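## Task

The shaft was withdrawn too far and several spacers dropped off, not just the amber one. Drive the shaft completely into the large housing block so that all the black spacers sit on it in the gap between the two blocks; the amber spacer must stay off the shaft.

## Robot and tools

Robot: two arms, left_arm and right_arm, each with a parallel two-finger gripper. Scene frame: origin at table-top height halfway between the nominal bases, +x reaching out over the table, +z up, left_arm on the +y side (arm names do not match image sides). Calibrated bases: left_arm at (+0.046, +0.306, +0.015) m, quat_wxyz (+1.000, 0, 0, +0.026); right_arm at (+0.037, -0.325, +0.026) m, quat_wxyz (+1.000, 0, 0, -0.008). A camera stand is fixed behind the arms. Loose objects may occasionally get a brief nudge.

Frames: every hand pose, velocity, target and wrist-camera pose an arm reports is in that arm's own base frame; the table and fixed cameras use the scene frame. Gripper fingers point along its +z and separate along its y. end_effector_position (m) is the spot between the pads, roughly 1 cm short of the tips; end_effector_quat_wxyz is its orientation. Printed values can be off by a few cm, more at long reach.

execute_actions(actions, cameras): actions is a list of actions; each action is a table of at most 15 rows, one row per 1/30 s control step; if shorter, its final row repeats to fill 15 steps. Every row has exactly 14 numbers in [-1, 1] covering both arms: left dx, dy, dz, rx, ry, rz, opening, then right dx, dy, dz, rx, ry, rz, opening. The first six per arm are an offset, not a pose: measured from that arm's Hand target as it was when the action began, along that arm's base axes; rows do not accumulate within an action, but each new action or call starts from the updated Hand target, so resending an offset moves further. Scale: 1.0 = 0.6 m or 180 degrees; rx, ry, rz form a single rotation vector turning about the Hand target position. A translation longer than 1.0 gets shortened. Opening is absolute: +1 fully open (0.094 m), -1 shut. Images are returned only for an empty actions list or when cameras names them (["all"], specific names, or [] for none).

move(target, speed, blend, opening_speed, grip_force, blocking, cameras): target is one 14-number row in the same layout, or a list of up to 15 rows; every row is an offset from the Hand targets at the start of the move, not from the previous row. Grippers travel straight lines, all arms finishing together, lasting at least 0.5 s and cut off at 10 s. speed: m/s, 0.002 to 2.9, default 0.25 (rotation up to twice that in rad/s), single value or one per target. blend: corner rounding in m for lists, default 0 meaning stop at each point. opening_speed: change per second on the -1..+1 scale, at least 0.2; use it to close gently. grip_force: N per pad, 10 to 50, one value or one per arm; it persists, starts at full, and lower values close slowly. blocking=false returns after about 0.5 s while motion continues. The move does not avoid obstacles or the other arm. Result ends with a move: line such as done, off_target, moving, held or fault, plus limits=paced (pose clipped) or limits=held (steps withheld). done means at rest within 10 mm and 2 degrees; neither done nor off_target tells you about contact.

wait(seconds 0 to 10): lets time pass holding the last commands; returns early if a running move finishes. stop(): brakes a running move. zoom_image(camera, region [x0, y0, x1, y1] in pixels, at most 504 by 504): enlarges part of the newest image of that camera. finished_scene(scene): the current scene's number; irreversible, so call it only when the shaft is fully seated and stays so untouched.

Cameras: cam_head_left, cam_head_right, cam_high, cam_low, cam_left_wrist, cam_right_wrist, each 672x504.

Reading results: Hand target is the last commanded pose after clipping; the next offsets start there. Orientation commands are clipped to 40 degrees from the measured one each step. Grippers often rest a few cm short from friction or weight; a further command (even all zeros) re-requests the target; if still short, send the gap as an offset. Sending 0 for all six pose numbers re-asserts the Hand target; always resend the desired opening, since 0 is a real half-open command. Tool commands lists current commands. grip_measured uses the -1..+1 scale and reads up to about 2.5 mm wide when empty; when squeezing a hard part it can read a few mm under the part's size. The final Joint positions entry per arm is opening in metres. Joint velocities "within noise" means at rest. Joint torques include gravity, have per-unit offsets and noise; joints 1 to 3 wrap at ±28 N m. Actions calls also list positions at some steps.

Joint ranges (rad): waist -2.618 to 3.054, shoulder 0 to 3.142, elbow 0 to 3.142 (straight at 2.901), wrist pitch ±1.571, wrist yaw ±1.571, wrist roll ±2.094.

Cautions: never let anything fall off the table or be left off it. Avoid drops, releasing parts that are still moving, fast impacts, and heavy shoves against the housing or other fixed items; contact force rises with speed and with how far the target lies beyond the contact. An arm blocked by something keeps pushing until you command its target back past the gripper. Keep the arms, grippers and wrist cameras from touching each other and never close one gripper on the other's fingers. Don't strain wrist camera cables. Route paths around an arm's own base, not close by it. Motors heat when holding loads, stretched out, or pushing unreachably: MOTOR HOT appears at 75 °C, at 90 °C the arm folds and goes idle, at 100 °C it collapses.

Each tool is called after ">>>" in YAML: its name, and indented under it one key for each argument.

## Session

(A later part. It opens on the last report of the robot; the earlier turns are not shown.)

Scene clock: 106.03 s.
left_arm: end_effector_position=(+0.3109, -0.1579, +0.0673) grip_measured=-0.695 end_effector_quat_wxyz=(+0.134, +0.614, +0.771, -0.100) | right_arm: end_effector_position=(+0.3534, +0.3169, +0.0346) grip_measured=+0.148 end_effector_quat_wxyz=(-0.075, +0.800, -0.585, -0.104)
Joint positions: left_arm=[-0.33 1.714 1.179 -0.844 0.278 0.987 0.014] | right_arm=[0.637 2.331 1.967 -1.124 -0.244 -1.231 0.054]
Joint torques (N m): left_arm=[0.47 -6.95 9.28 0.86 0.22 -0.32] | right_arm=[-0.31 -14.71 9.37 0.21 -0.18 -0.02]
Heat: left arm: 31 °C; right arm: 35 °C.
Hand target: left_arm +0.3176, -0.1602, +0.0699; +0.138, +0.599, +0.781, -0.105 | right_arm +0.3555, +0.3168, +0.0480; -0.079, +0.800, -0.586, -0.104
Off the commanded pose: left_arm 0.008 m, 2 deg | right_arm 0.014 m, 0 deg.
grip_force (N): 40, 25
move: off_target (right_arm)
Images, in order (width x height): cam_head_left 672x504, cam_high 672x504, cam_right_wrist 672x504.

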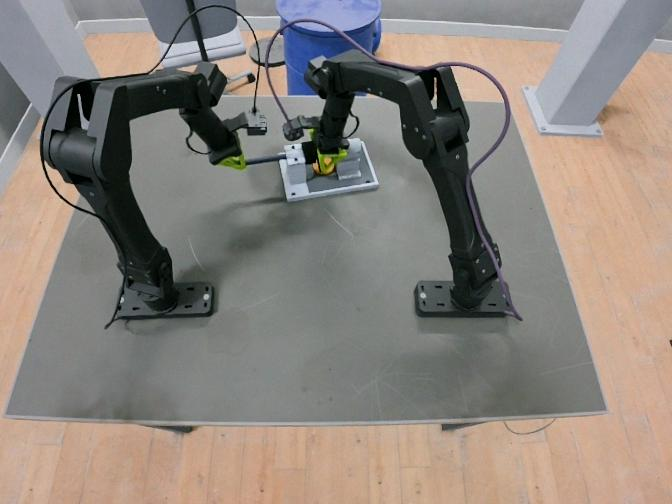

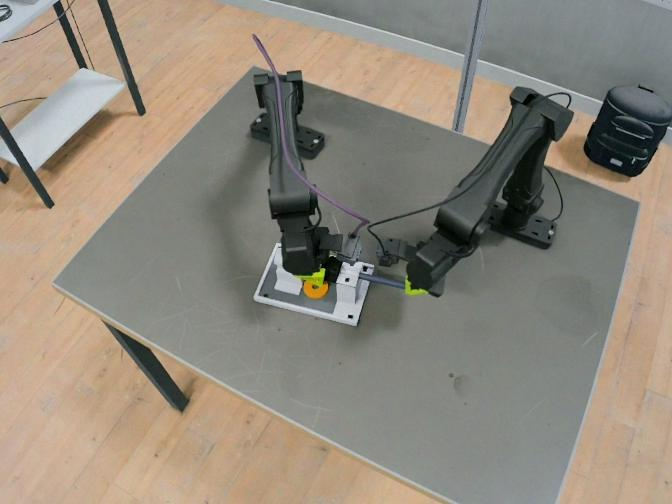

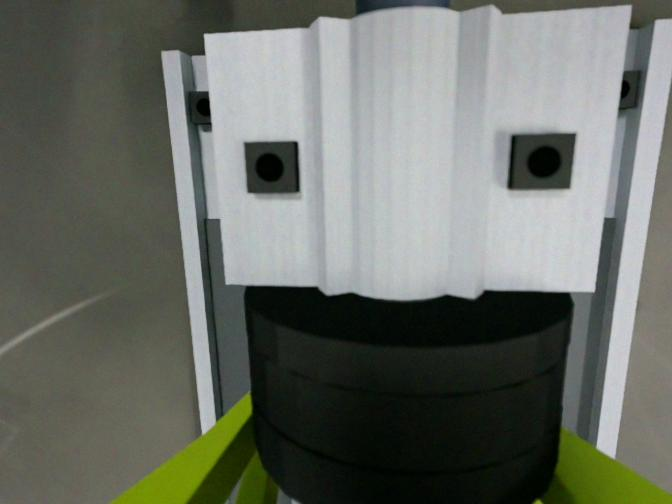

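>>> move:
  target: [0,0,0,0,0,0,-1, 0,0,0.0117,0,0,0,0.1]
  speed: 0.04
  cameras: ["cam_right_wrist", "cam_high"]

>>> zoom_image:
  camera: "cam_right_wrist"
  region: [200, 280, 560, 504]

>>> zoom_image:
  camera: "cam_high"
  region: [300, 240, 350, 290]

Scene clock: 114.93 s.
left_arm: end_effector_position=(+0.3109, -0.1579, +0.0673) grip_measured=-0.695 end_effector_quat_wxyz=(+0.134, +0.614, +0.771, -0.100) | right_arm: end_effector_position=(+0.3535, +0.3173, +0.0406) grip_measured=+0.148 end_effector_quat_wxyz=(-0.075, +0.800, -0.585, -0.105)
Joint positions: left_arm=[-0.33 1.714 1.179 -0.844 0.278 0.987 0.014] | right_arm=[0.637 2.331 1.991 -1.149 -0.245 -1.231 0.054]
Joint torques (N m): left_arm=[0.47 -6.95 9.25 0.86 0.22 -0.32] | right_arm=[-0.32 -14.93 9.39 0.2 -0.16 -0.02]
Heat: left arm: 31 °C; right arm: 35 °C.
Hand target: left_arm +0.3176, -0.1602, +0.0699; +0.138, +0.599, +0.781, -0.105 | right_arm +0.3556, +0.3169, +0.0551; -0.079, +0.800, -0.586, -0.104
Off the commanded pose: left_arm 0.008 m, 2 deg | right_arm 0.015 m, 1 deg.
grip_force (N): 40, 25
move: off_target (right_arm)
Images, in order (width x height): cam_high 672x504, cam_right_wrist 672x504.

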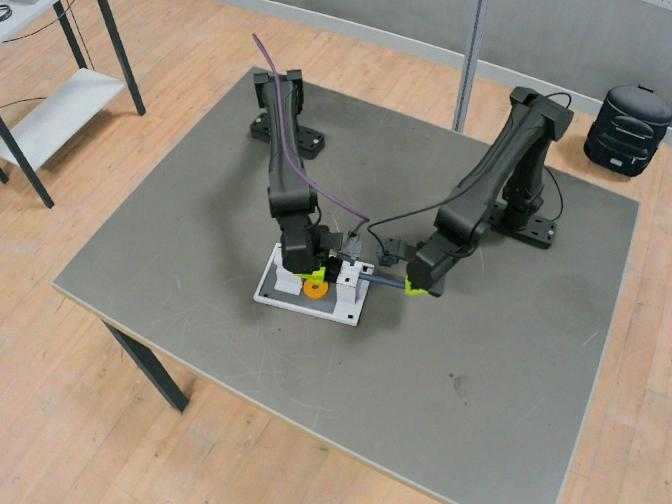

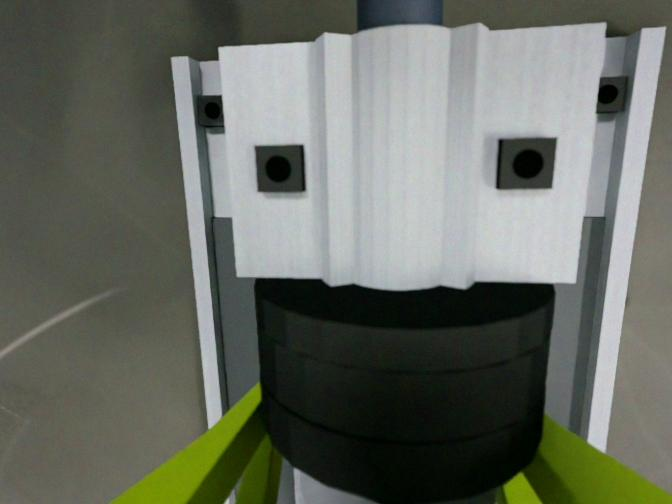

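Scaled by 1.400 from the camera's 672x504 image, which has a finer 960x720 frame.

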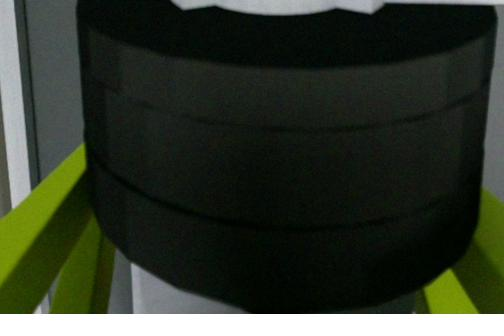

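Scaled by 10.080 from the camera's 672x504 image, which has a finer 960x720 frame.

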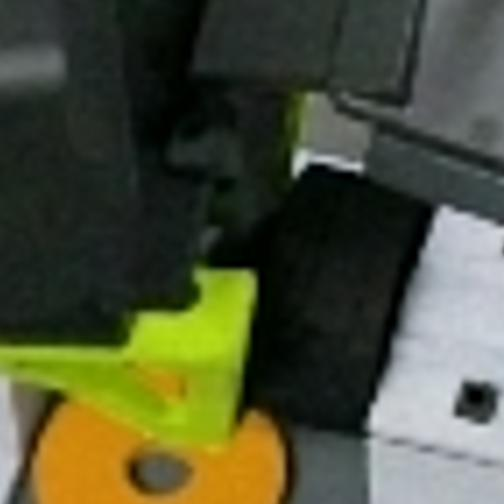

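>>> zoom_image:
  camera: "cam_right_wrist"
  region: [260, 420, 400, 504]

>>> zoom_image:
  camera: "cam_right_wrist"
  region: [400, 420, 560, 504]

Scaled by 3.600 from the camera's 672x504 image, which has a finer 960x720 frame.

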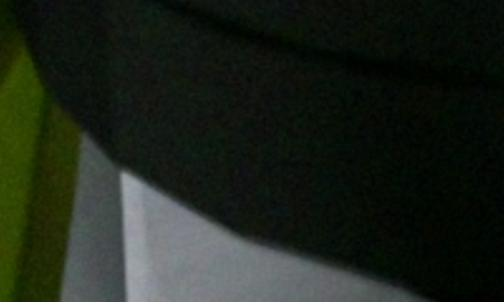

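Scaled by 3.150 from the camera's 672x504 image, which has a finer 960x720 frame.

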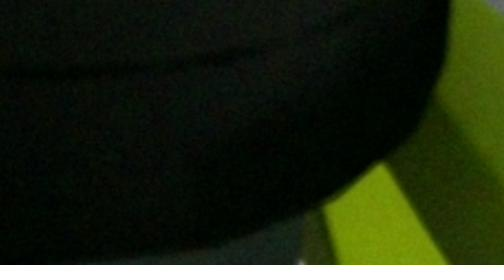

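>>> move:
  target: [0,0,0,0,0,0,-1, 0,0,0.05,0,0,0,0.1]
  speed: 0.06
  cameras: ["cam_right_wrist", "cam_high", "cam_head_left"]

>>> zoom_image:
  camera: "cam_head_left"
  region: [290, 125, 350, 170]

>>> zoom_image:
  camera: "cam_high"
  region: [270, 230, 350, 290]

Scene clock: 129.30 s.
left_arm: end_effector_position=(+0.3109, -0.1579, +0.0673) grip_measured=-0.695 end_effector_quat_wxyz=(+0.134, +0.614, +0.771, -0.100) | right_arm: end_effector_position=(+0.3549, +0.3185, +0.0714) grip_measured=+0.148 end_effector_quat_wxyz=(-0.076, +0.800, -0.585, -0.105)
Joint positions: left_arm=[-0.33 1.714 1.179 -0.844 0.278 0.987 0.014] | right_arm=[0.637 2.331 2.113 -1.268 -0.246 -1.231 0.054]
Joint torques (N m): left_arm=[0.46 -6.94 9.26 0.86 0.22 -0.31] | right_arm=[-0.32 -14.82 9.36 0.19 -0.16 -0.02]
Heat: left arm: 31 °C; right arm: 35 °C.
Hand target: left_arm +0.3176, -0.1602, +0.0699; +0.138, +0.599, +0.781, -0.105 | right_arm +0.3556, +0.3169, +0.0851; -0.079, +0.800, -0.586, -0.104
Off the commanded pose: left_arm 0.008 m, 2 deg | right_arm 0.014 m, 0 deg.
grip_force (N): 40, 25
move: off_target (right_arm)
Images, in order (width x height): cam_head_left 672x504, cam_high 672x504, cam_right_wrist 672x504.

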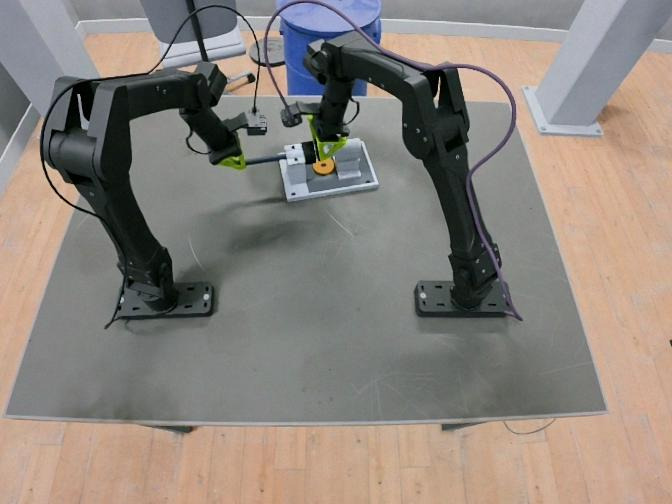

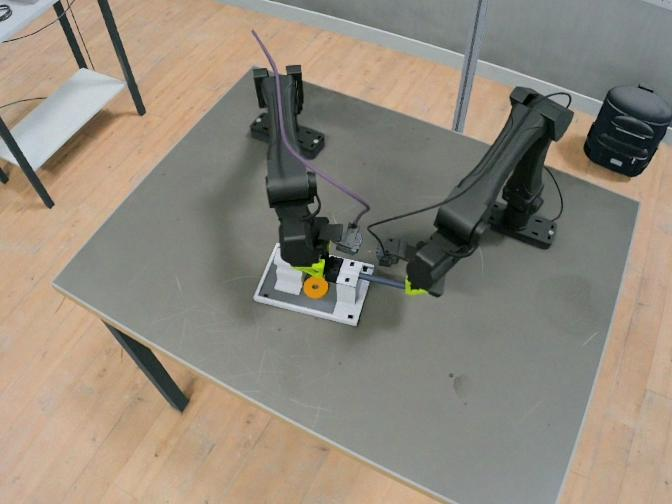

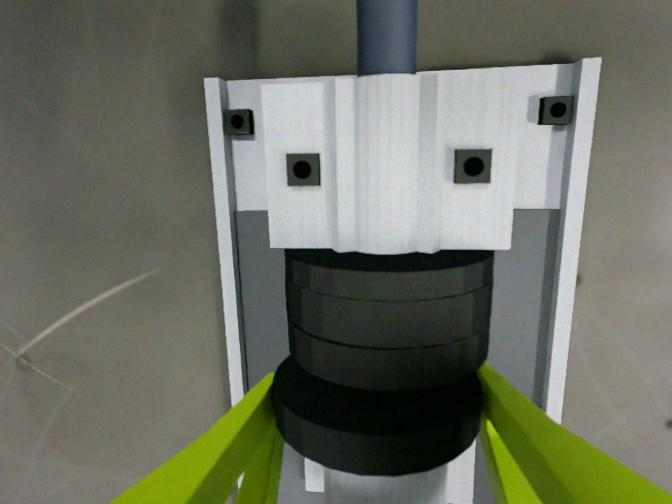

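Scaled by 8.400 from the camera's 672x504 image, which has a finer 960x720 frame.

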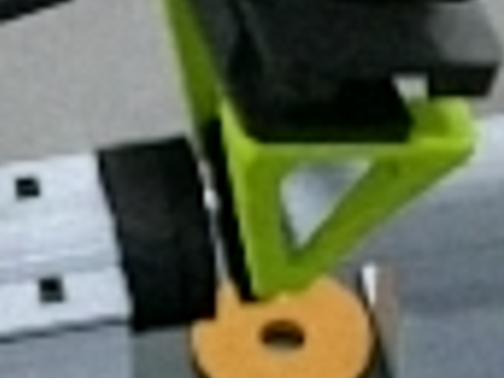

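Scaled by 6.300 from the camera's 672x504 image, which has a finer 960x720 frame.

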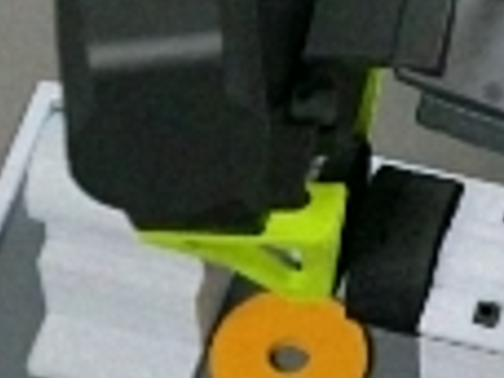

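>>> zoom_image:
  camera: "cam_right_wrist"
  region: [260, 230, 400, 370]

>>> zoom_image:
  camera: "cam_right_wrist"
  region: [370, 230, 510, 370]

>>> zoom_image:
  camera: "cam_right_wrist"
  region: [260, 340, 400, 504]

>>> zoom_image:
  camera: "cam_right_wrist"
  region: [370, 340, 510, 504]

Scaled by 3.600 from the camera's 672x504 image, which has a finer 960x720 frame.

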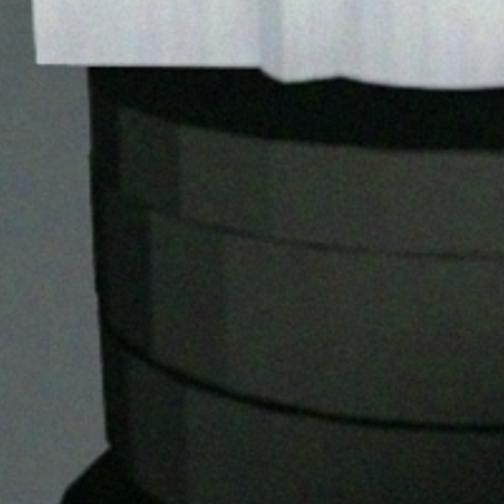

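Scaled by 3.600 from the camera's 672x504 image, which has a finer 960x720 frame.

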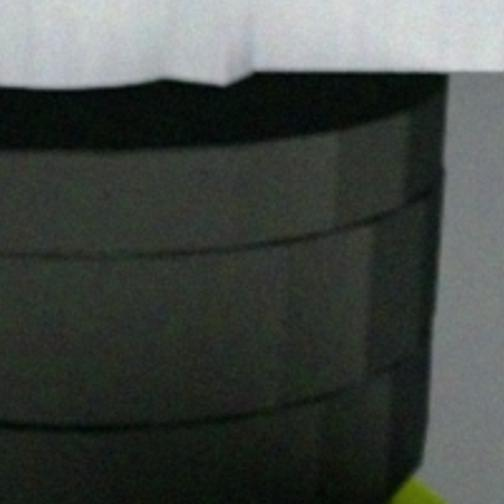

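Scaled by 3.073 from the camera's 672x504 image, which has a finer 960x720 frame.

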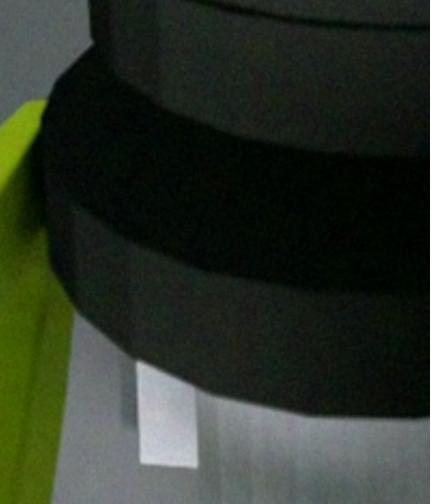

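Scaled by 3.073 from the camera's 672x504 image, which has a finer 960x720 frame.

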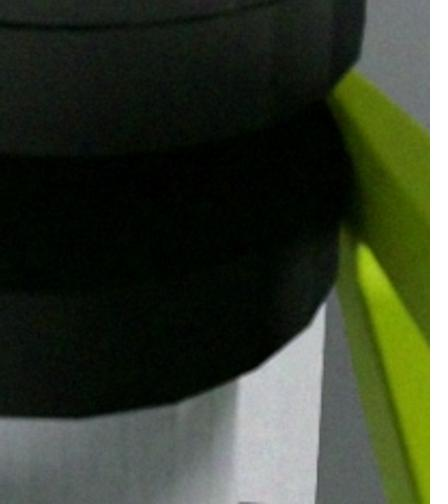

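>>> move:
  target: [0,0,0,0,0,0,-1, 0.0048,0.0015,-0.045,0,0,0,0.1]
  speed: 0.06
  cameras: []

Scene clock: 145.77 s.
left_arm: end_effector_position=(+0.3109, -0.1579, +0.0673) grip_measured=-0.695 end_effector_quat_wxyz=(+0.134, +0.614, +0.771, -0.100) | right_arm: end_effector_position=(+0.3573, +0.3196, +0.0639) grip_measured=+0.148 end_effector_quat_wxyz=(-0.081, +0.801, -0.585, -0.102)
Joint positions: left_arm=[-0.33 1.714 1.179 -0.844 0.278 0.987 0.014] | right_arm=[0.637 2.331 2.083 -1.227 -0.242 -1.231 0.054]
Joint torques (N m): left_arm=[0.44 -6.94 9.28 0.86 0.22 -0.31] | right_arm=[-0.49 -13.48 5.45 0.75 -0.21 -0.05]
Heat: left arm: 31 °C; right arm: 36 °C.
Hand target: left_arm +0.3176, -0.1602, +0.0699; +0.138, +0.599, +0.781, -0.105 | right_arm +0.3584, +0.3178, +0.0581; -0.079, +0.800, -0.586, -0.104
Off the commanded pose: left_arm 0.008 m, 2 deg | right_arm 0.006 m, 0 deg.
grip_force (N): 40, 25
move: done
No camera images: "cameras" was empty.

>>> wait:
  seconds: 0.1
  cameras: ["cam_right_wrist"]

>>> zoom_image:
  camera: "cam_right_wrist"
  region: [240, 340, 400, 500]

>>> zoom_image:
  camera: "cam_right_wrist"
  region: [370, 340, 530, 500]

Scene clock: 146.23 s.
left_arm: end_effector_position=(+0.3109, -0.1579, +0.0673) grip_measured=-0.695 end_effector_quat_wxyz=(+0.134, +0.614, +0.771, -0.100) | right_arm: end_effector_position=(+0.3575, +0.3196, +0.0638) grip_measured=+0.148 end_effector_quat_wxyz=(-0.081, +0.801, -0.585, -0.101)
Joint positions: left_arm=[-0.33 1.714 1.179 -0.844 0.278 0.987 0.014] | right_arm=[0.637 2.331 2.083 -1.227 -0.242 -1.231 0.054]
Joint torques (N m): left_arm=[0.46 -6.94 9.29 0.86 0.22 -0.32] | right_arm=[-0.46 -13.48 5.44 0.75 -0.19 -0.05]
Heat: left arm: 31 °C; right arm: 36 °C.
Hand target: left_arm +0.3176, -0.1602, +0.0699; +0.138, +0.599, +0.781, -0.105 | right_arm +0.3584, +0.3178, +0.0581; -0.079, +0.800, -0.586, -0.104
Tool commands: left_gripper/opening=-1.0 right_gripper/opening=+0.1
Off the commanded pose: left_arm 0.008 m, 2 deg | right_arm 0.006 m, 0 deg.
grip_force (N): 40, 25
wait: 0.10 s; at rest from the start
Images, in order (width x height): cam_right_wrist 672x504.

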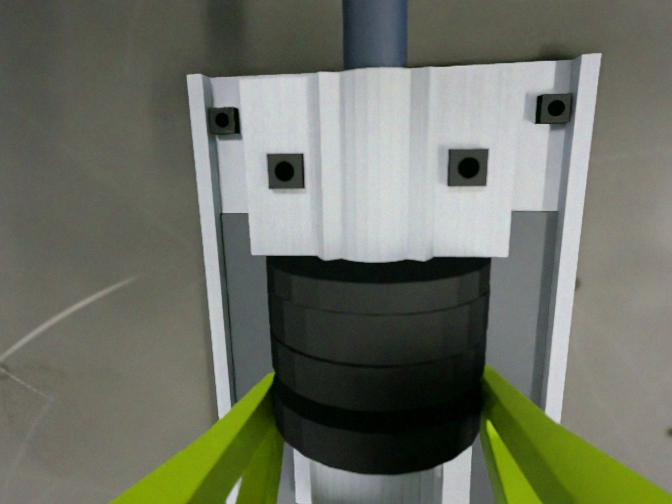

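Scaled by 3.150 from the camera's 672x504 image, which has a finer 960x720 frame.

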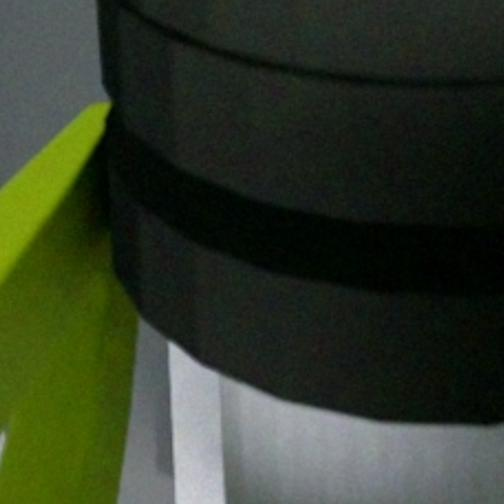

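Scaled by 3.150 from the camera's 672x504 image, which has a finer 960x720 frame.

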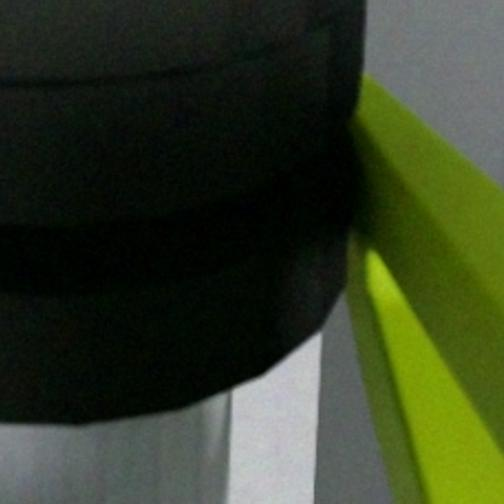

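>>> move:
  target: [0,0,0,0,0,0,-1, -0.0040,0.0127,0,0,0,0,0.1]
  speed: 0.04
  cameras: []

Scene clock: 148.57 s.
left_arm: end_effector_position=(+0.3109, -0.1579, +0.0673) grip_measured=-0.695 end_effector_quat_wxyz=(+0.134, +0.614, +0.771, -0.100) | right_arm: end_effector_position=(+0.3562, +0.3210, +0.0638) grip_measured=+0.148 end_effector_quat_wxyz=(-0.080, +0.799, -0.587, -0.102)
Joint positions: left_arm=[-0.33 1.714 1.179 -0.844 0.278 0.987 0.014] | right_arm=[0.641 2.331 2.083 -1.227 -0.241 -1.221 0.054]
Joint torques (N m): left_arm=[0.46 -6.94 9.25 0.85 0.22 -0.32] | right_arm=[0.46 -12.44 6.91 0.71 -0.18 0.03]
Heat: left arm: 31 °C; right arm: 36 °C.
Hand target: left_arm +0.3176, -0.1602, +0.0699; +0.138, +0.599, +0.781, -0.105 | right_arm +0.3560, +0.3254, +0.0581; -0.079, +0.800, -0.586, -0.104
Off the commanded pose: left_arm 0.008 m, 2 deg | right_arm 0.007 m, 0 deg.
grip_force (N): 40, 25
move: done
No camera images: "cameras" was empty.

>>> move:
  target: [0,0,0,0,0,0,-1, -0.0015,0.0050,0,0,0,0,0.1]
  speed: 0.04
  cameras: ["cam_right_wrist"]

>>> zoom_image:
  camera: "cam_right_wrist"
  region: [240, 340, 400, 500]

>>> zoom_image:
  camera: "cam_right_wrist"
  region: [370, 340, 530, 500]

Scene clock: 149.80 s.
left_arm: end_effector_position=(+0.3109, -0.1579, +0.0673) grip_measured=-0.695 end_effector_quat_wxyz=(+0.134, +0.614, +0.771, -0.100) | right_arm: end_effector_position=(+0.3547, +0.3226, +0.0638) grip_measured=+0.148 end_effector_quat_wxyz=(-0.079, +0.798, -0.588, -0.102)
Joint positions: left_arm=[-0.33 1.714 1.179 -0.844 0.278 0.987 0.014] | right_arm=[0.646 2.331 2.083 -1.227 -0.241 -1.214 0.054]
Joint torques (N m): left_arm=[0.44 -6.94 9.26 0.85 0.22 -0.31] | right_arm=[0.58 -11.99 7.54 0.69 -0.17 0.02]
Heat: left arm: 31 °C; right arm: 36 °C.
Hand target: left_arm +0.3176, -0.1602, +0.0699; +0.138, +0.599, +0.781, -0.105 | right_arm +0.3551, +0.3284, +0.0581; -0.079, +0.800, -0.586, -0.104
Off the commanded pose: left_arm 0.008 m, 2 deg | right_arm 0.008 m, 0 deg.
grip_force (N): 40, 25
move: done
Images, in order (width x height): cam_right_wrist 672x504.

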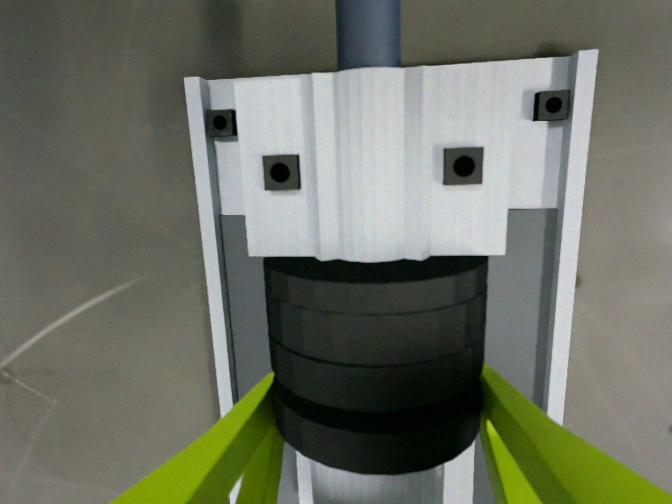

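Scaled by 3.150 from the camera's 672x504 image, which has a finer 960x720 frame.

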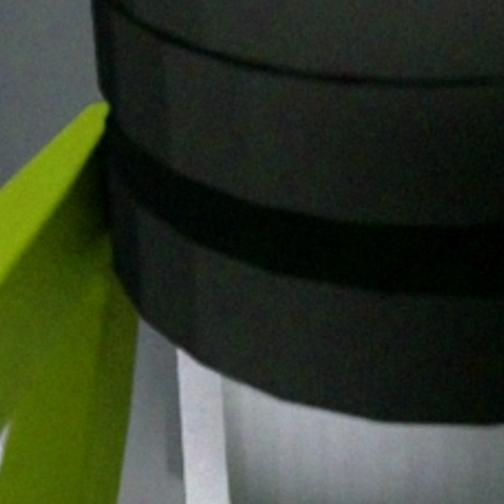

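Scaled by 3.150 from the camera's 672x504 image, which has a finer 960x720 frame.

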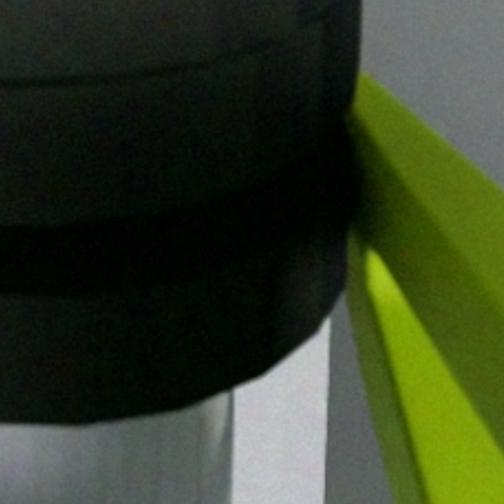

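>>> move:
  target: [0,0,0,0,0,0,-1, -0.0025,0.0080,0,0,0,0,0.1]
  speed: 0.04
  cameras: ["cam_right_wrist"]

Scene clock: 155.07 s.
left_arm: end_effector_position=(+0.3109, -0.1579, +0.0673) grip_measured=-0.695 end_effector_quat_wxyz=(+0.134, +0.614, +0.771, -0.100) | right_arm: end_effector_position=(+0.3516, +0.3260, +0.0636) grip_measured=+0.148 end_effector_quat_wxyz=(-0.078, +0.799, -0.588, -0.101)
Joint positions: left_arm=[-0.33 1.714 1.179 -0.844 0.278 0.987 0.014] | right_arm=[0.657 2.331 2.083 -1.227 -0.237 -1.204 0.054]
Joint torques (N m): left_arm=[0.46 -6.94 9.28 0.85 0.21 -0.32] | right_arm=[0.5 -11.32 8.59 0.68 -0.21 0.02]
Heat: left arm: 31 °C; right arm: 35 °C.
Hand target: left_arm +0.3176, -0.1602, +0.0699; +0.138, +0.599, +0.781, -0.105 | right_arm +0.3536, +0.3332, +0.0581; -0.079, +0.799, -0.586, -0.104
Off the commanded pose: left_arm 0.008 m, 2 deg | right_arm 0.009 m, 0 deg.
grip_force (N): 40, 25
move: done
Images, in order (width x height): cam_right_wrist 672x504.

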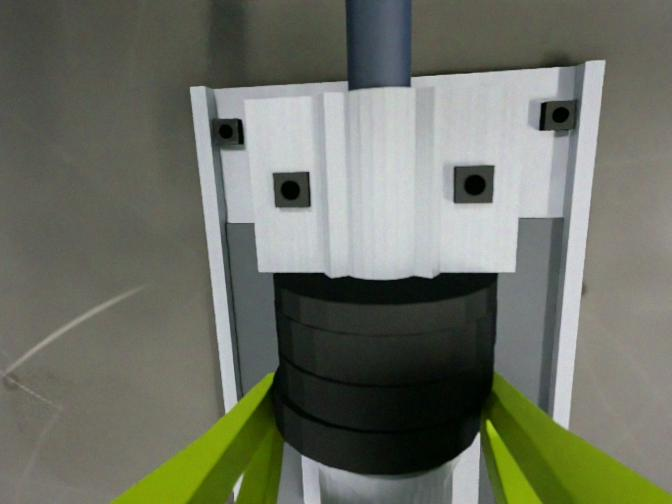

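>>> zoom_image:
  camera: "cam_right_wrist"
  region: [240, 340, 400, 500]

>>> zoom_image:
  camera: "cam_right_wrist"
  region: [370, 340, 530, 500]

Scaled by 3.150 from the camera's 672x504 image, which has a finer 960x720 frame.

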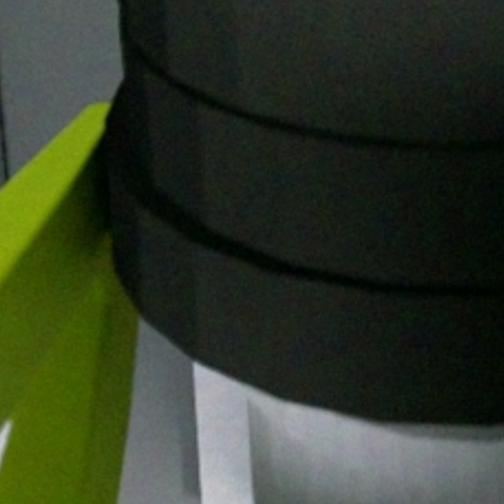

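Scaled by 3.150 from the camera's 672x504 image, which has a finer 960x720 frame.

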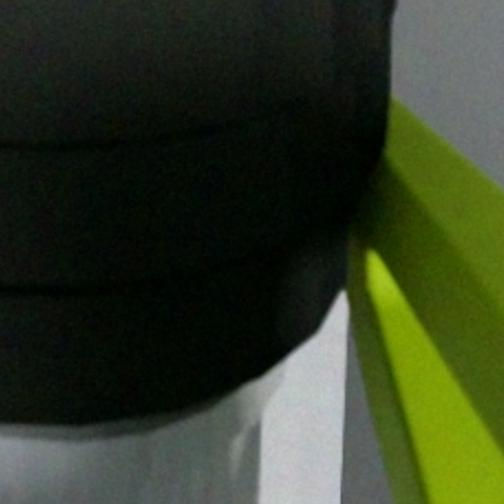

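>>> move:
  target: [0,0,0,0,0,0,-1, 0.0040,0.0012,0.0167,0,0,0,0.1]
  speed: 0.04
  cameras: ["cam_right_wrist"]

>>> zoom_image:
  camera: "cam_right_wrist"
  region: [240, 340, 400, 500]

>>> zoom_image:
  camera: "cam_right_wrist"
  region: [370, 340, 530, 500]

Scene clock: 159.30 s.
left_arm: end_effector_position=(+0.3109, -0.1579, +0.0673) grip_measured=-0.695 end_effector_quat_wxyz=(+0.134, +0.614, +0.771, -0.100) | right_arm: end_effector_position=(+0.3552, +0.3288, +0.0715) grip_measured=+0.148 end_effector_quat_wxyz=(-0.083, +0.799, -0.588, -0.100)
Joint positions: left_arm=[-0.33 1.714 1.179 -0.844 0.278 0.987 0.014] | right_arm=[0.657 2.342 2.133 -1.255 -0.237 -1.203 0.054]
Joint torques (N m): left_arm=[0.46 -6.95 9.26 0.86 0.22 -0.32] | right_arm=[0.38 -11.3 9.59 0.49 -0.21 0.01]
Heat: left arm: 31 °C; right arm: 35 °C.
Hand target: left_arm +0.3176, -0.1602, +0.0699; +0.138, +0.599, +0.781, -0.105 | right_arm +0.3560, +0.3339, +0.0682; -0.079, +0.800, -0.586, -0.104
Off the commanded pose: left_arm 0.008 m, 2 deg | right_arm 0.006 m, 1 deg.
grip_force (N): 40, 25
move: done
Images, in order (width x height): cam_right_wrist 672x504.

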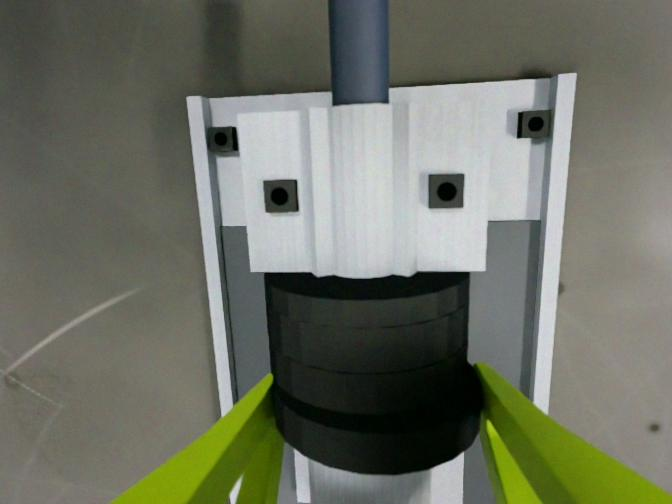

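Scaled by 3.150 from the camera's 672x504 image, which has a finer 960x720 frame.

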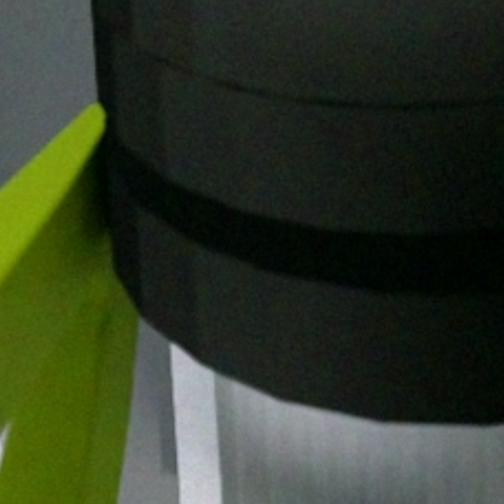

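Scaled by 3.150 from the camera's 672x504 image, which has a finer 960x720 frame.

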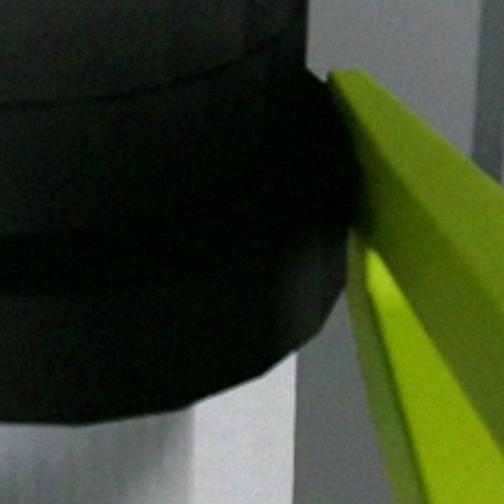

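>>> move:
  target: [0,0,0,0,0,0,-1, 0,0,-0.02,0,0,0,0.1]
  speed: 0.04
  cameras: ["cam_right_wrist"]

Scene clock: 161.13 s.
left_arm: end_effector_position=(+0.3109, -0.1579, +0.0673) grip_measured=-0.695 end_effector_quat_wxyz=(+0.134, +0.614, +0.771, -0.100) | right_arm: end_effector_position=(+0.3575, +0.3302, +0.0718) grip_measured=+0.148 end_effector_quat_wxyz=(-0.088, +0.799, -0.587, -0.097)
Joint positions: left_arm=[-0.33 1.714 1.179 -0.844 0.278 0.987 0.014] | right_arm=[0.657 2.342 2.133 -1.244 -0.236 -1.203 0.054]
Joint torques (N m): left_arm=[0.44 -6.95 9.28 0.85 0.22 -0.32] | right_arm=[0.36 -11.33 5.89 0.86 -0.21 -0.01]
Heat: left arm: 31 °C; right arm: 35 °C.
Hand target: left_arm +0.3176, -0.1602, +0.0699; +0.138, +0.599, +0.781, -0.105 | right_arm +0.3561, +0.3339, +0.0562; -0.079, +0.800, -0.586, -0.104
Off the commanded pose: left_arm 0.008 m, 2 deg | right_arm 0.016 m, 1 deg.
grip_force (N): 40, 25
move: off_target (right_arm)
Images, in order (width x height): cam_right_wrist 672x504.

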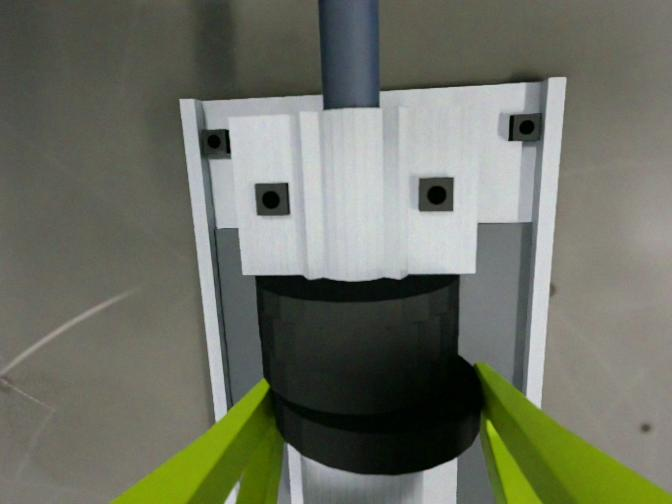

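>>> move:
  target: [0,0,0,0,0,0,-1, -0.003,-0.001,-0.008,0,0,0,0.1]
  speed: 0.04
  cameras: []

Scene clock: 163.33 s.
left_arm: end_effector_position=(+0.3109, -0.1579, +0.0673) grip_measured=-0.695 end_effector_quat_wxyz=(+0.134, +0.614, +0.771, -0.100) | right_arm: end_effector_position=(+0.3575, +0.3300, +0.0647) grip_measured=+0.148 end_effector_quat_wxyz=(-0.087, +0.799, -0.587, -0.097)
Joint positions: left_arm=[-0.33 1.714 1.179 -0.844 0.278 0.987 0.014] | right_arm=[0.657 2.342 2.105 -1.217 -0.235 -1.203 0.054]
Joint torques (N m): left_arm=[0.46 -6.94 9.28 0.86 0.22 -0.32] | right_arm=[0.44 -12.11 5.48 0.84 -0.23 0.01]
Heat: left arm: 31 °C; right arm: 35 °C.
Hand target: left_arm +0.3176, -0.1602, +0.0699; +0.138, +0.599, +0.781, -0.105 | right_arm +0.3543, +0.3333, +0.0514; -0.079, +0.800, -0.586, -0.103
Off the commanded pose: left_arm 0.008 m, 2 deg | right_arm 0.014 m, 1 deg.
grip_force (N): 40, 25
move: off_target (right_arm)
No camera images: "cameras" was empty.

>>> wait:
  seconds: 0.1
  cameras: ["cam_right_wrist"]

>>> zoom_image:
  camera: "cam_right_wrist"
  region: [240, 340, 400, 500]

>>> zoom_image:
  camera: "cam_right_wrist"
  region: [370, 340, 530, 500]

Scene clock: 163.93 s.
left_arm: end_effector_position=(+0.3109, -0.1579, +0.0673) grip_measured=-0.695 end_effector_quat_wxyz=(+0.134, +0.614, +0.771, -0.100) | right_arm: end_effector_position=(+0.3575, +0.3300, +0.0647) grip_measured=+0.148 end_effector_quat_wxyz=(-0.087, +0.799, -0.587, -0.097)
Joint positions: left_arm=[-0.33 1.714 1.179 -0.844 0.278 0.987 0.014] | right_arm=[0.657 2.342 2.105 -1.217 -0.235 -1.203 0.054]
Joint torques (N m): left_arm=[0.44 -6.94 9.25 0.86 0.22 -0.31] | right_arm=[0.44 -12.1 5.49 0.84 -0.23 0.02]
Heat: left arm: 31 °C; right arm: 36 °C.
Hand target: left_arm +0.3176, -0.1602, +0.0699; +0.138, +0.599, +0.781, -0.105 | right_arm +0.3543, +0.3333, +0.0514; -0.079, +0.800, -0.586, -0.103
Tool commands: left_gripper/opening=-1.0 right_gripper/opening=+0.1
Off the commanded pose: left_arm 0.008 m, 2 deg | right_arm 0.014 m, 1 deg.
grip_force (N): 40, 25
wait: 0.10 s; at rest from the start
Images, in order (width x height): cam_right_wrist 672x504.

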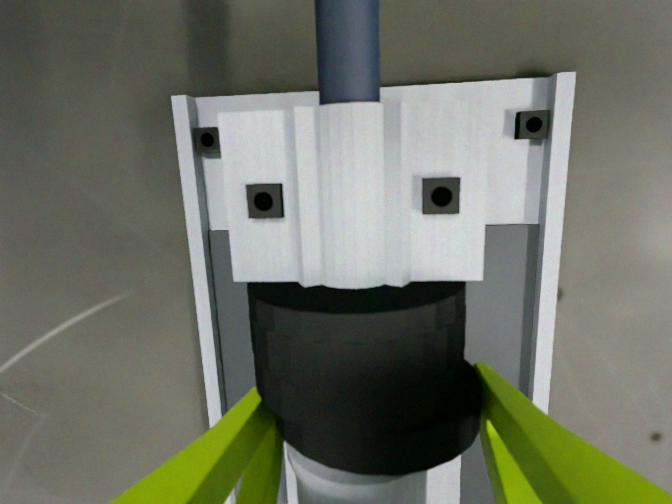

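Scaled by 3.150 from the camera's 672x504 image, which has a finer 960x720 frame.

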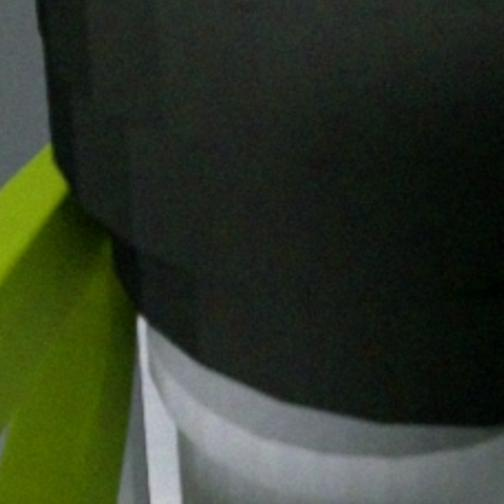

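Scaled by 3.150 from the camera's 672x504 image, which has a finer 960x720 frame.

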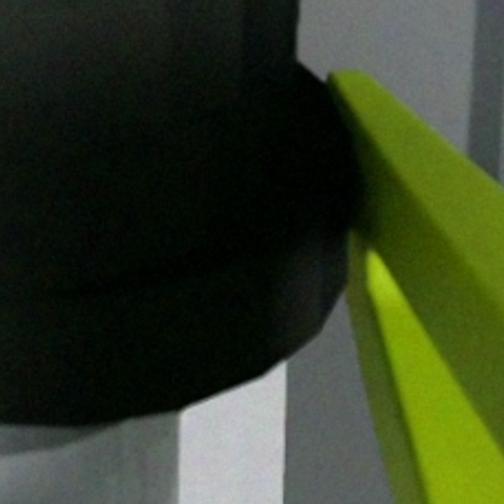

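>>> move:
  target: [0,0,0,0,0,0,-1, -0.0208,-0.0137,-0.003,-0.0130,0.0140,0,0.1]
  speed: 0.05
  cameras: ["cam_right_wrist"]

Scene clock: 169.00 s.
left_arm: end_effector_position=(+0.3109, -0.1579, +0.0673) grip_measured=-0.695 end_effector_quat_wxyz=(+0.134, +0.614, +0.771, -0.100) | right_arm: end_effector_position=(+0.3524, +0.3277, +0.0640) grip_measured=+0.148 end_effector_quat_wxyz=(-0.076, +0.799, -0.588, -0.099)
Joint positions: left_arm=[-0.33 1.714 1.179 -0.844 0.278 0.987 0.014] | right_arm=[0.661 2.342 2.105 -1.239 -0.232 -1.2 0.054]
Joint torques (N m): left_arm=[0.44 -6.95 9.26 0.86 0.22 -0.32] | right_arm=[0.53 -12.11 5.27 0.43 -0.21 0.02]
Heat: left arm: 31 °C; right arm: 36 °C.
Hand target: left_arm +0.3176, -0.1602, +0.0699; +0.138, +0.599, +0.781, -0.105 | right_arm +0.3417, +0.3252, +0.0496; -0.050, +0.799, -0.590, -0.109
Off the commanded pose: left_arm 0.008 m, 2 deg | right_arm 0.018 m, 3 deg.
grip_force (N): 40, 25
move: off_target (right_arm)
Images, in order (width x height): cam_right_wrist 672x504.

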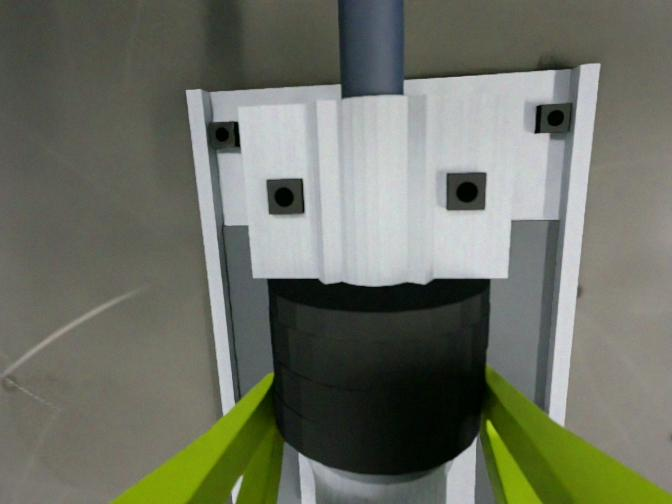

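>>> zoom_image:
  camera: "cam_right_wrist"
  region: [240, 340, 400, 500]

>>> zoom_image:
  camera: "cam_right_wrist"
  region: [370, 340, 530, 500]

Scaled by 3.150 from the camera's 672x504 image, which has a finer 960x720 frame.

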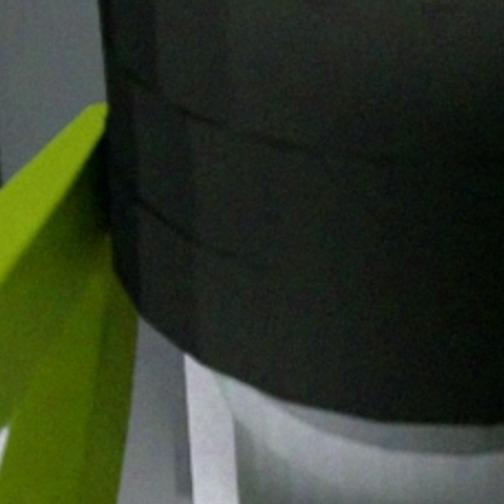

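Scaled by 3.150 from the camera's 672x504 image, which has a finer 960x720 frame.

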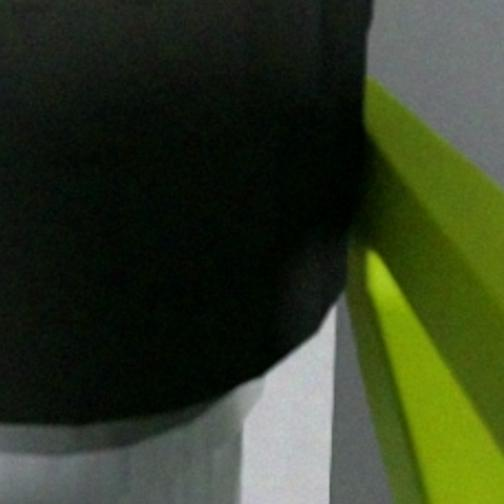

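>>> move:
  target: [0.0047,-0.01945,0,0,0,0,-1, 0,0,0,0,0,0,0.1]
  speed: 0.04
  cameras: []

Scene clock: 171.10 s.
left_arm: end_effector_position=(+0.3105, -0.1596, +0.0676) grip_measured=-0.695 end_effector_quat_wxyz=(+0.123, +0.616, +0.772, -0.096) | right_arm: end_effector_position=(+0.3524, +0.3276, +0.0640) grip_measured=+0.148 end_effector_quat_wxyz=(-0.076, +0.799, -0.589, -0.099)
Joint positions: left_arm=[-0.344 1.729 1.204 -0.87 0.261 0.979 0.014] | right_arm=[0.661 2.342 2.105 -1.239 -0.232 -1.2 0.054]
Joint torques (N m): left_arm=[-1.05 -6.52 9.33 1.11 0.33 -0.53] | right_arm=[0.54 -12.11 5.27 0.44 -0.2 0.01]
Heat: left arm: 32 °C; right arm: 36 °C.
Hand target: left_arm +0.3205, -0.1718, +0.0699; +0.138, +0.599, +0.781, -0.106 | right_arm +0.3417, +0.3252, +0.0496; -0.050, +0.799, -0.590, -0.109
Off the commanded pose: left_arm 0.016 m, 3 deg | right_arm 0.018 m, 3 deg.
grip_force (N): 40, 25
move: off_target (left_arm, right_arm)
No camera images: "cameras" was empty.

>>> move:
  target: [0.0031,-0.0130,0,0,0,0,-1, 0,0,0,0,0,0,0.1]
  speed: 0.04
  cameras: []

Scene clock: 172.30 s.
left_arm: end_effector_position=(+0.3105, -0.1600, +0.0677) grip_measured=-0.695 end_effector_quat_wxyz=(+0.113, +0.616, +0.775, -0.088) | right_arm: end_effector_position=(+0.3523, +0.3276, +0.0640) grip_measured=+0.148 end_effector_quat_wxyz=(-0.076, +0.799, -0.589, -0.099)
Joint positions: left_arm=[-0.357 1.74 1.223 -0.89 0.237 0.966 0.014] | right_arm=[0.661 2.342 2.105 -1.24 -0.232 -1.2 0.054]
Joint torques (N m): left_arm=[-1.66 -6.35 9.32 1.28 0.5 -0.58] | right_arm=[0.53 -12.11 5.27 0.43 -0.21 0.02]
Heat: left arm: 32 °C; right arm: 36 °C.
Hand target: left_arm +0.3224, -0.1796, +0.0700; +0.138, +0.599, +0.781, -0.105 | right_arm +0.3417, +0.3252, +0.0496; -0.050, +0.799, -0.590, -0.109
Off the commanded pose: left_arm 0.023 m, 4 deg | right_arm 0.018 m, 3 deg.
grip_force (N): 40, 25
move: off_target (left_arm, right_arm)
No camera images: "cameras" was empty.

>>> move:
  target: [0.0023,-0.0097,0,0,0,0,-1, 0,0,0,0,0,0,0.1]
  speed: 0.04
  cameras: []

Scene clock: 173.40 s.
left_arm: end_effector_position=(+0.3106, -0.1604, +0.0676) grip_measured=-0.695 end_effector_quat_wxyz=(+0.105, +0.616, +0.777, -0.082) | right_arm: end_effector_position=(+0.3523, +0.3276, +0.0640) grip_measured=+0.148 end_effector_quat_wxyz=(-0.076, +0.799, -0.589, -0.099)
Joint positions: left_arm=[-0.367 1.748 1.237 -0.905 0.219 0.957 0.014] | right_arm=[0.661 2.342 2.105 -1.24 -0.232 -1.2 0.054]
Joint torques (N m): left_arm=[-2.04 -6.31 9.33 1.39 0.62 -0.62] | right_arm=[0.51 -12.11 5.27 0.43 -0.21 0.01]
Heat: left arm: 32 °C; right arm: 36 °C.
Hand target: left_arm +0.3237, -0.1855, +0.0700; +0.138, +0.599, +0.781, -0.106 | right_arm +0.3417, +0.3252, +0.0496; -0.050, +0.799, -0.590, -0.109
Off the commanded pose: left_arm 0.028 m, 5 deg | right_arm 0.018 m, 3 deg.
grip_force (N): 40, 25
move: off_target (left_arm, right_arm)
No camera images: "cameras" was empty.

>>> move:
  target: [0.0023,-0.0097,0,0,0,0,-1, 0,0,0,0,0,0,0.1]
  speed: 0.04
  cameras: ["cam_left_wrist", "cam_right_wrist"]

Scene clock: 174.50 s.
left_arm: end_effector_position=(+0.3106, -0.1606, +0.0676) grip_measured=-0.695 end_effector_quat_wxyz=(+0.098, +0.616, +0.778, -0.076) | right_arm: end_effector_position=(+0.3523, +0.3275, +0.0640) grip_measured=+0.148 end_effector_quat_wxyz=(-0.076, +0.799, -0.589, -0.099)
Joint positions: left_arm=[-0.377 1.757 1.252 -0.921 0.202 0.948 0.014] | right_arm=[0.661 2.342 2.105 -1.24 -0.231 -1.2 0.054]
Joint torques (N m): left_arm=[-2.4 -6.24 9.35 1.49 0.75 -0.64] | right_arm=[0.53 -12.11 5.27 0.43 -0.2 0.02]
Heat: left arm: 32 °C; right arm: 36 °C.
Hand target: left_arm +0.3251, -0.1912, +0.0700; +0.138, +0.599, +0.781, -0.105 | right_arm +0.3418, +0.3252, +0.0496; -0.050, +0.799, -0.590, -0.109
Off the commanded pose: left_arm 0.034 m, 6 deg | right_arm 0.018 m, 3 deg.
grip_force (N): 40, 25
move: off_target (left_arm, right_arm)
Images, in order (width x height): cam_left_wrist 672x504, cam_right_wrist 672x504.

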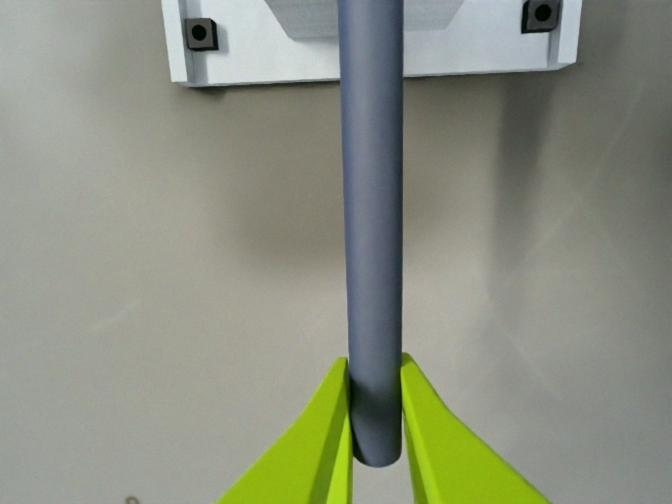

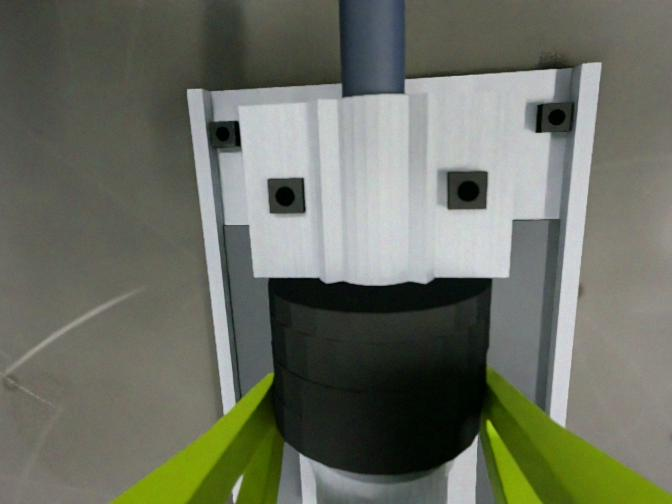

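>>> move:
  target: [0.0019,-0.0081,0,0,0,0,-1, 0,0,0,0,0,0,0.1]
  speed: 0.04
  cameras: []

Scene clock: 175.80 s.
left_arm: end_effector_position=(+0.3105, -0.1609, +0.0675) grip_measured=-0.695 end_effector_quat_wxyz=(+0.091, +0.616, +0.779, -0.071) | right_arm: end_effector_position=(+0.3523, +0.3275, +0.0640) grip_measured=+0.148 end_effector_quat_wxyz=(-0.076, +0.799, -0.589, -0.099)
Joint positions: left_arm=[-0.385 1.765 1.265 -0.934 0.187 0.94 0.014] | right_arm=[0.661 2.342 2.105 -1.24 -0.231 -1.2 0.054]
Joint torques (N m): left_arm=[-2.67 -6.22 9.42 1.58 0.86 -0.68] | right_arm=[0.51 -12.11 5.27 0.43 -0.21 0.02]
Heat: left arm: 32 °C; right arm: 36 °C.
Hand target: left_arm +0.3261, -0.1961, +0.0699; +0.138, +0.599, +0.781, -0.106 | right_arm +0.3417, +0.3252, +0.0496; -0.050, +0.799, -0.590, -0.109
Off the commanded pose: left_arm 0.039 m, 7 deg | right_arm 0.018 m, 3 deg.
grip_force (N): 40, 25
move: off_target (left_arm, right_arm)
No camera images: "cameras" was empty.


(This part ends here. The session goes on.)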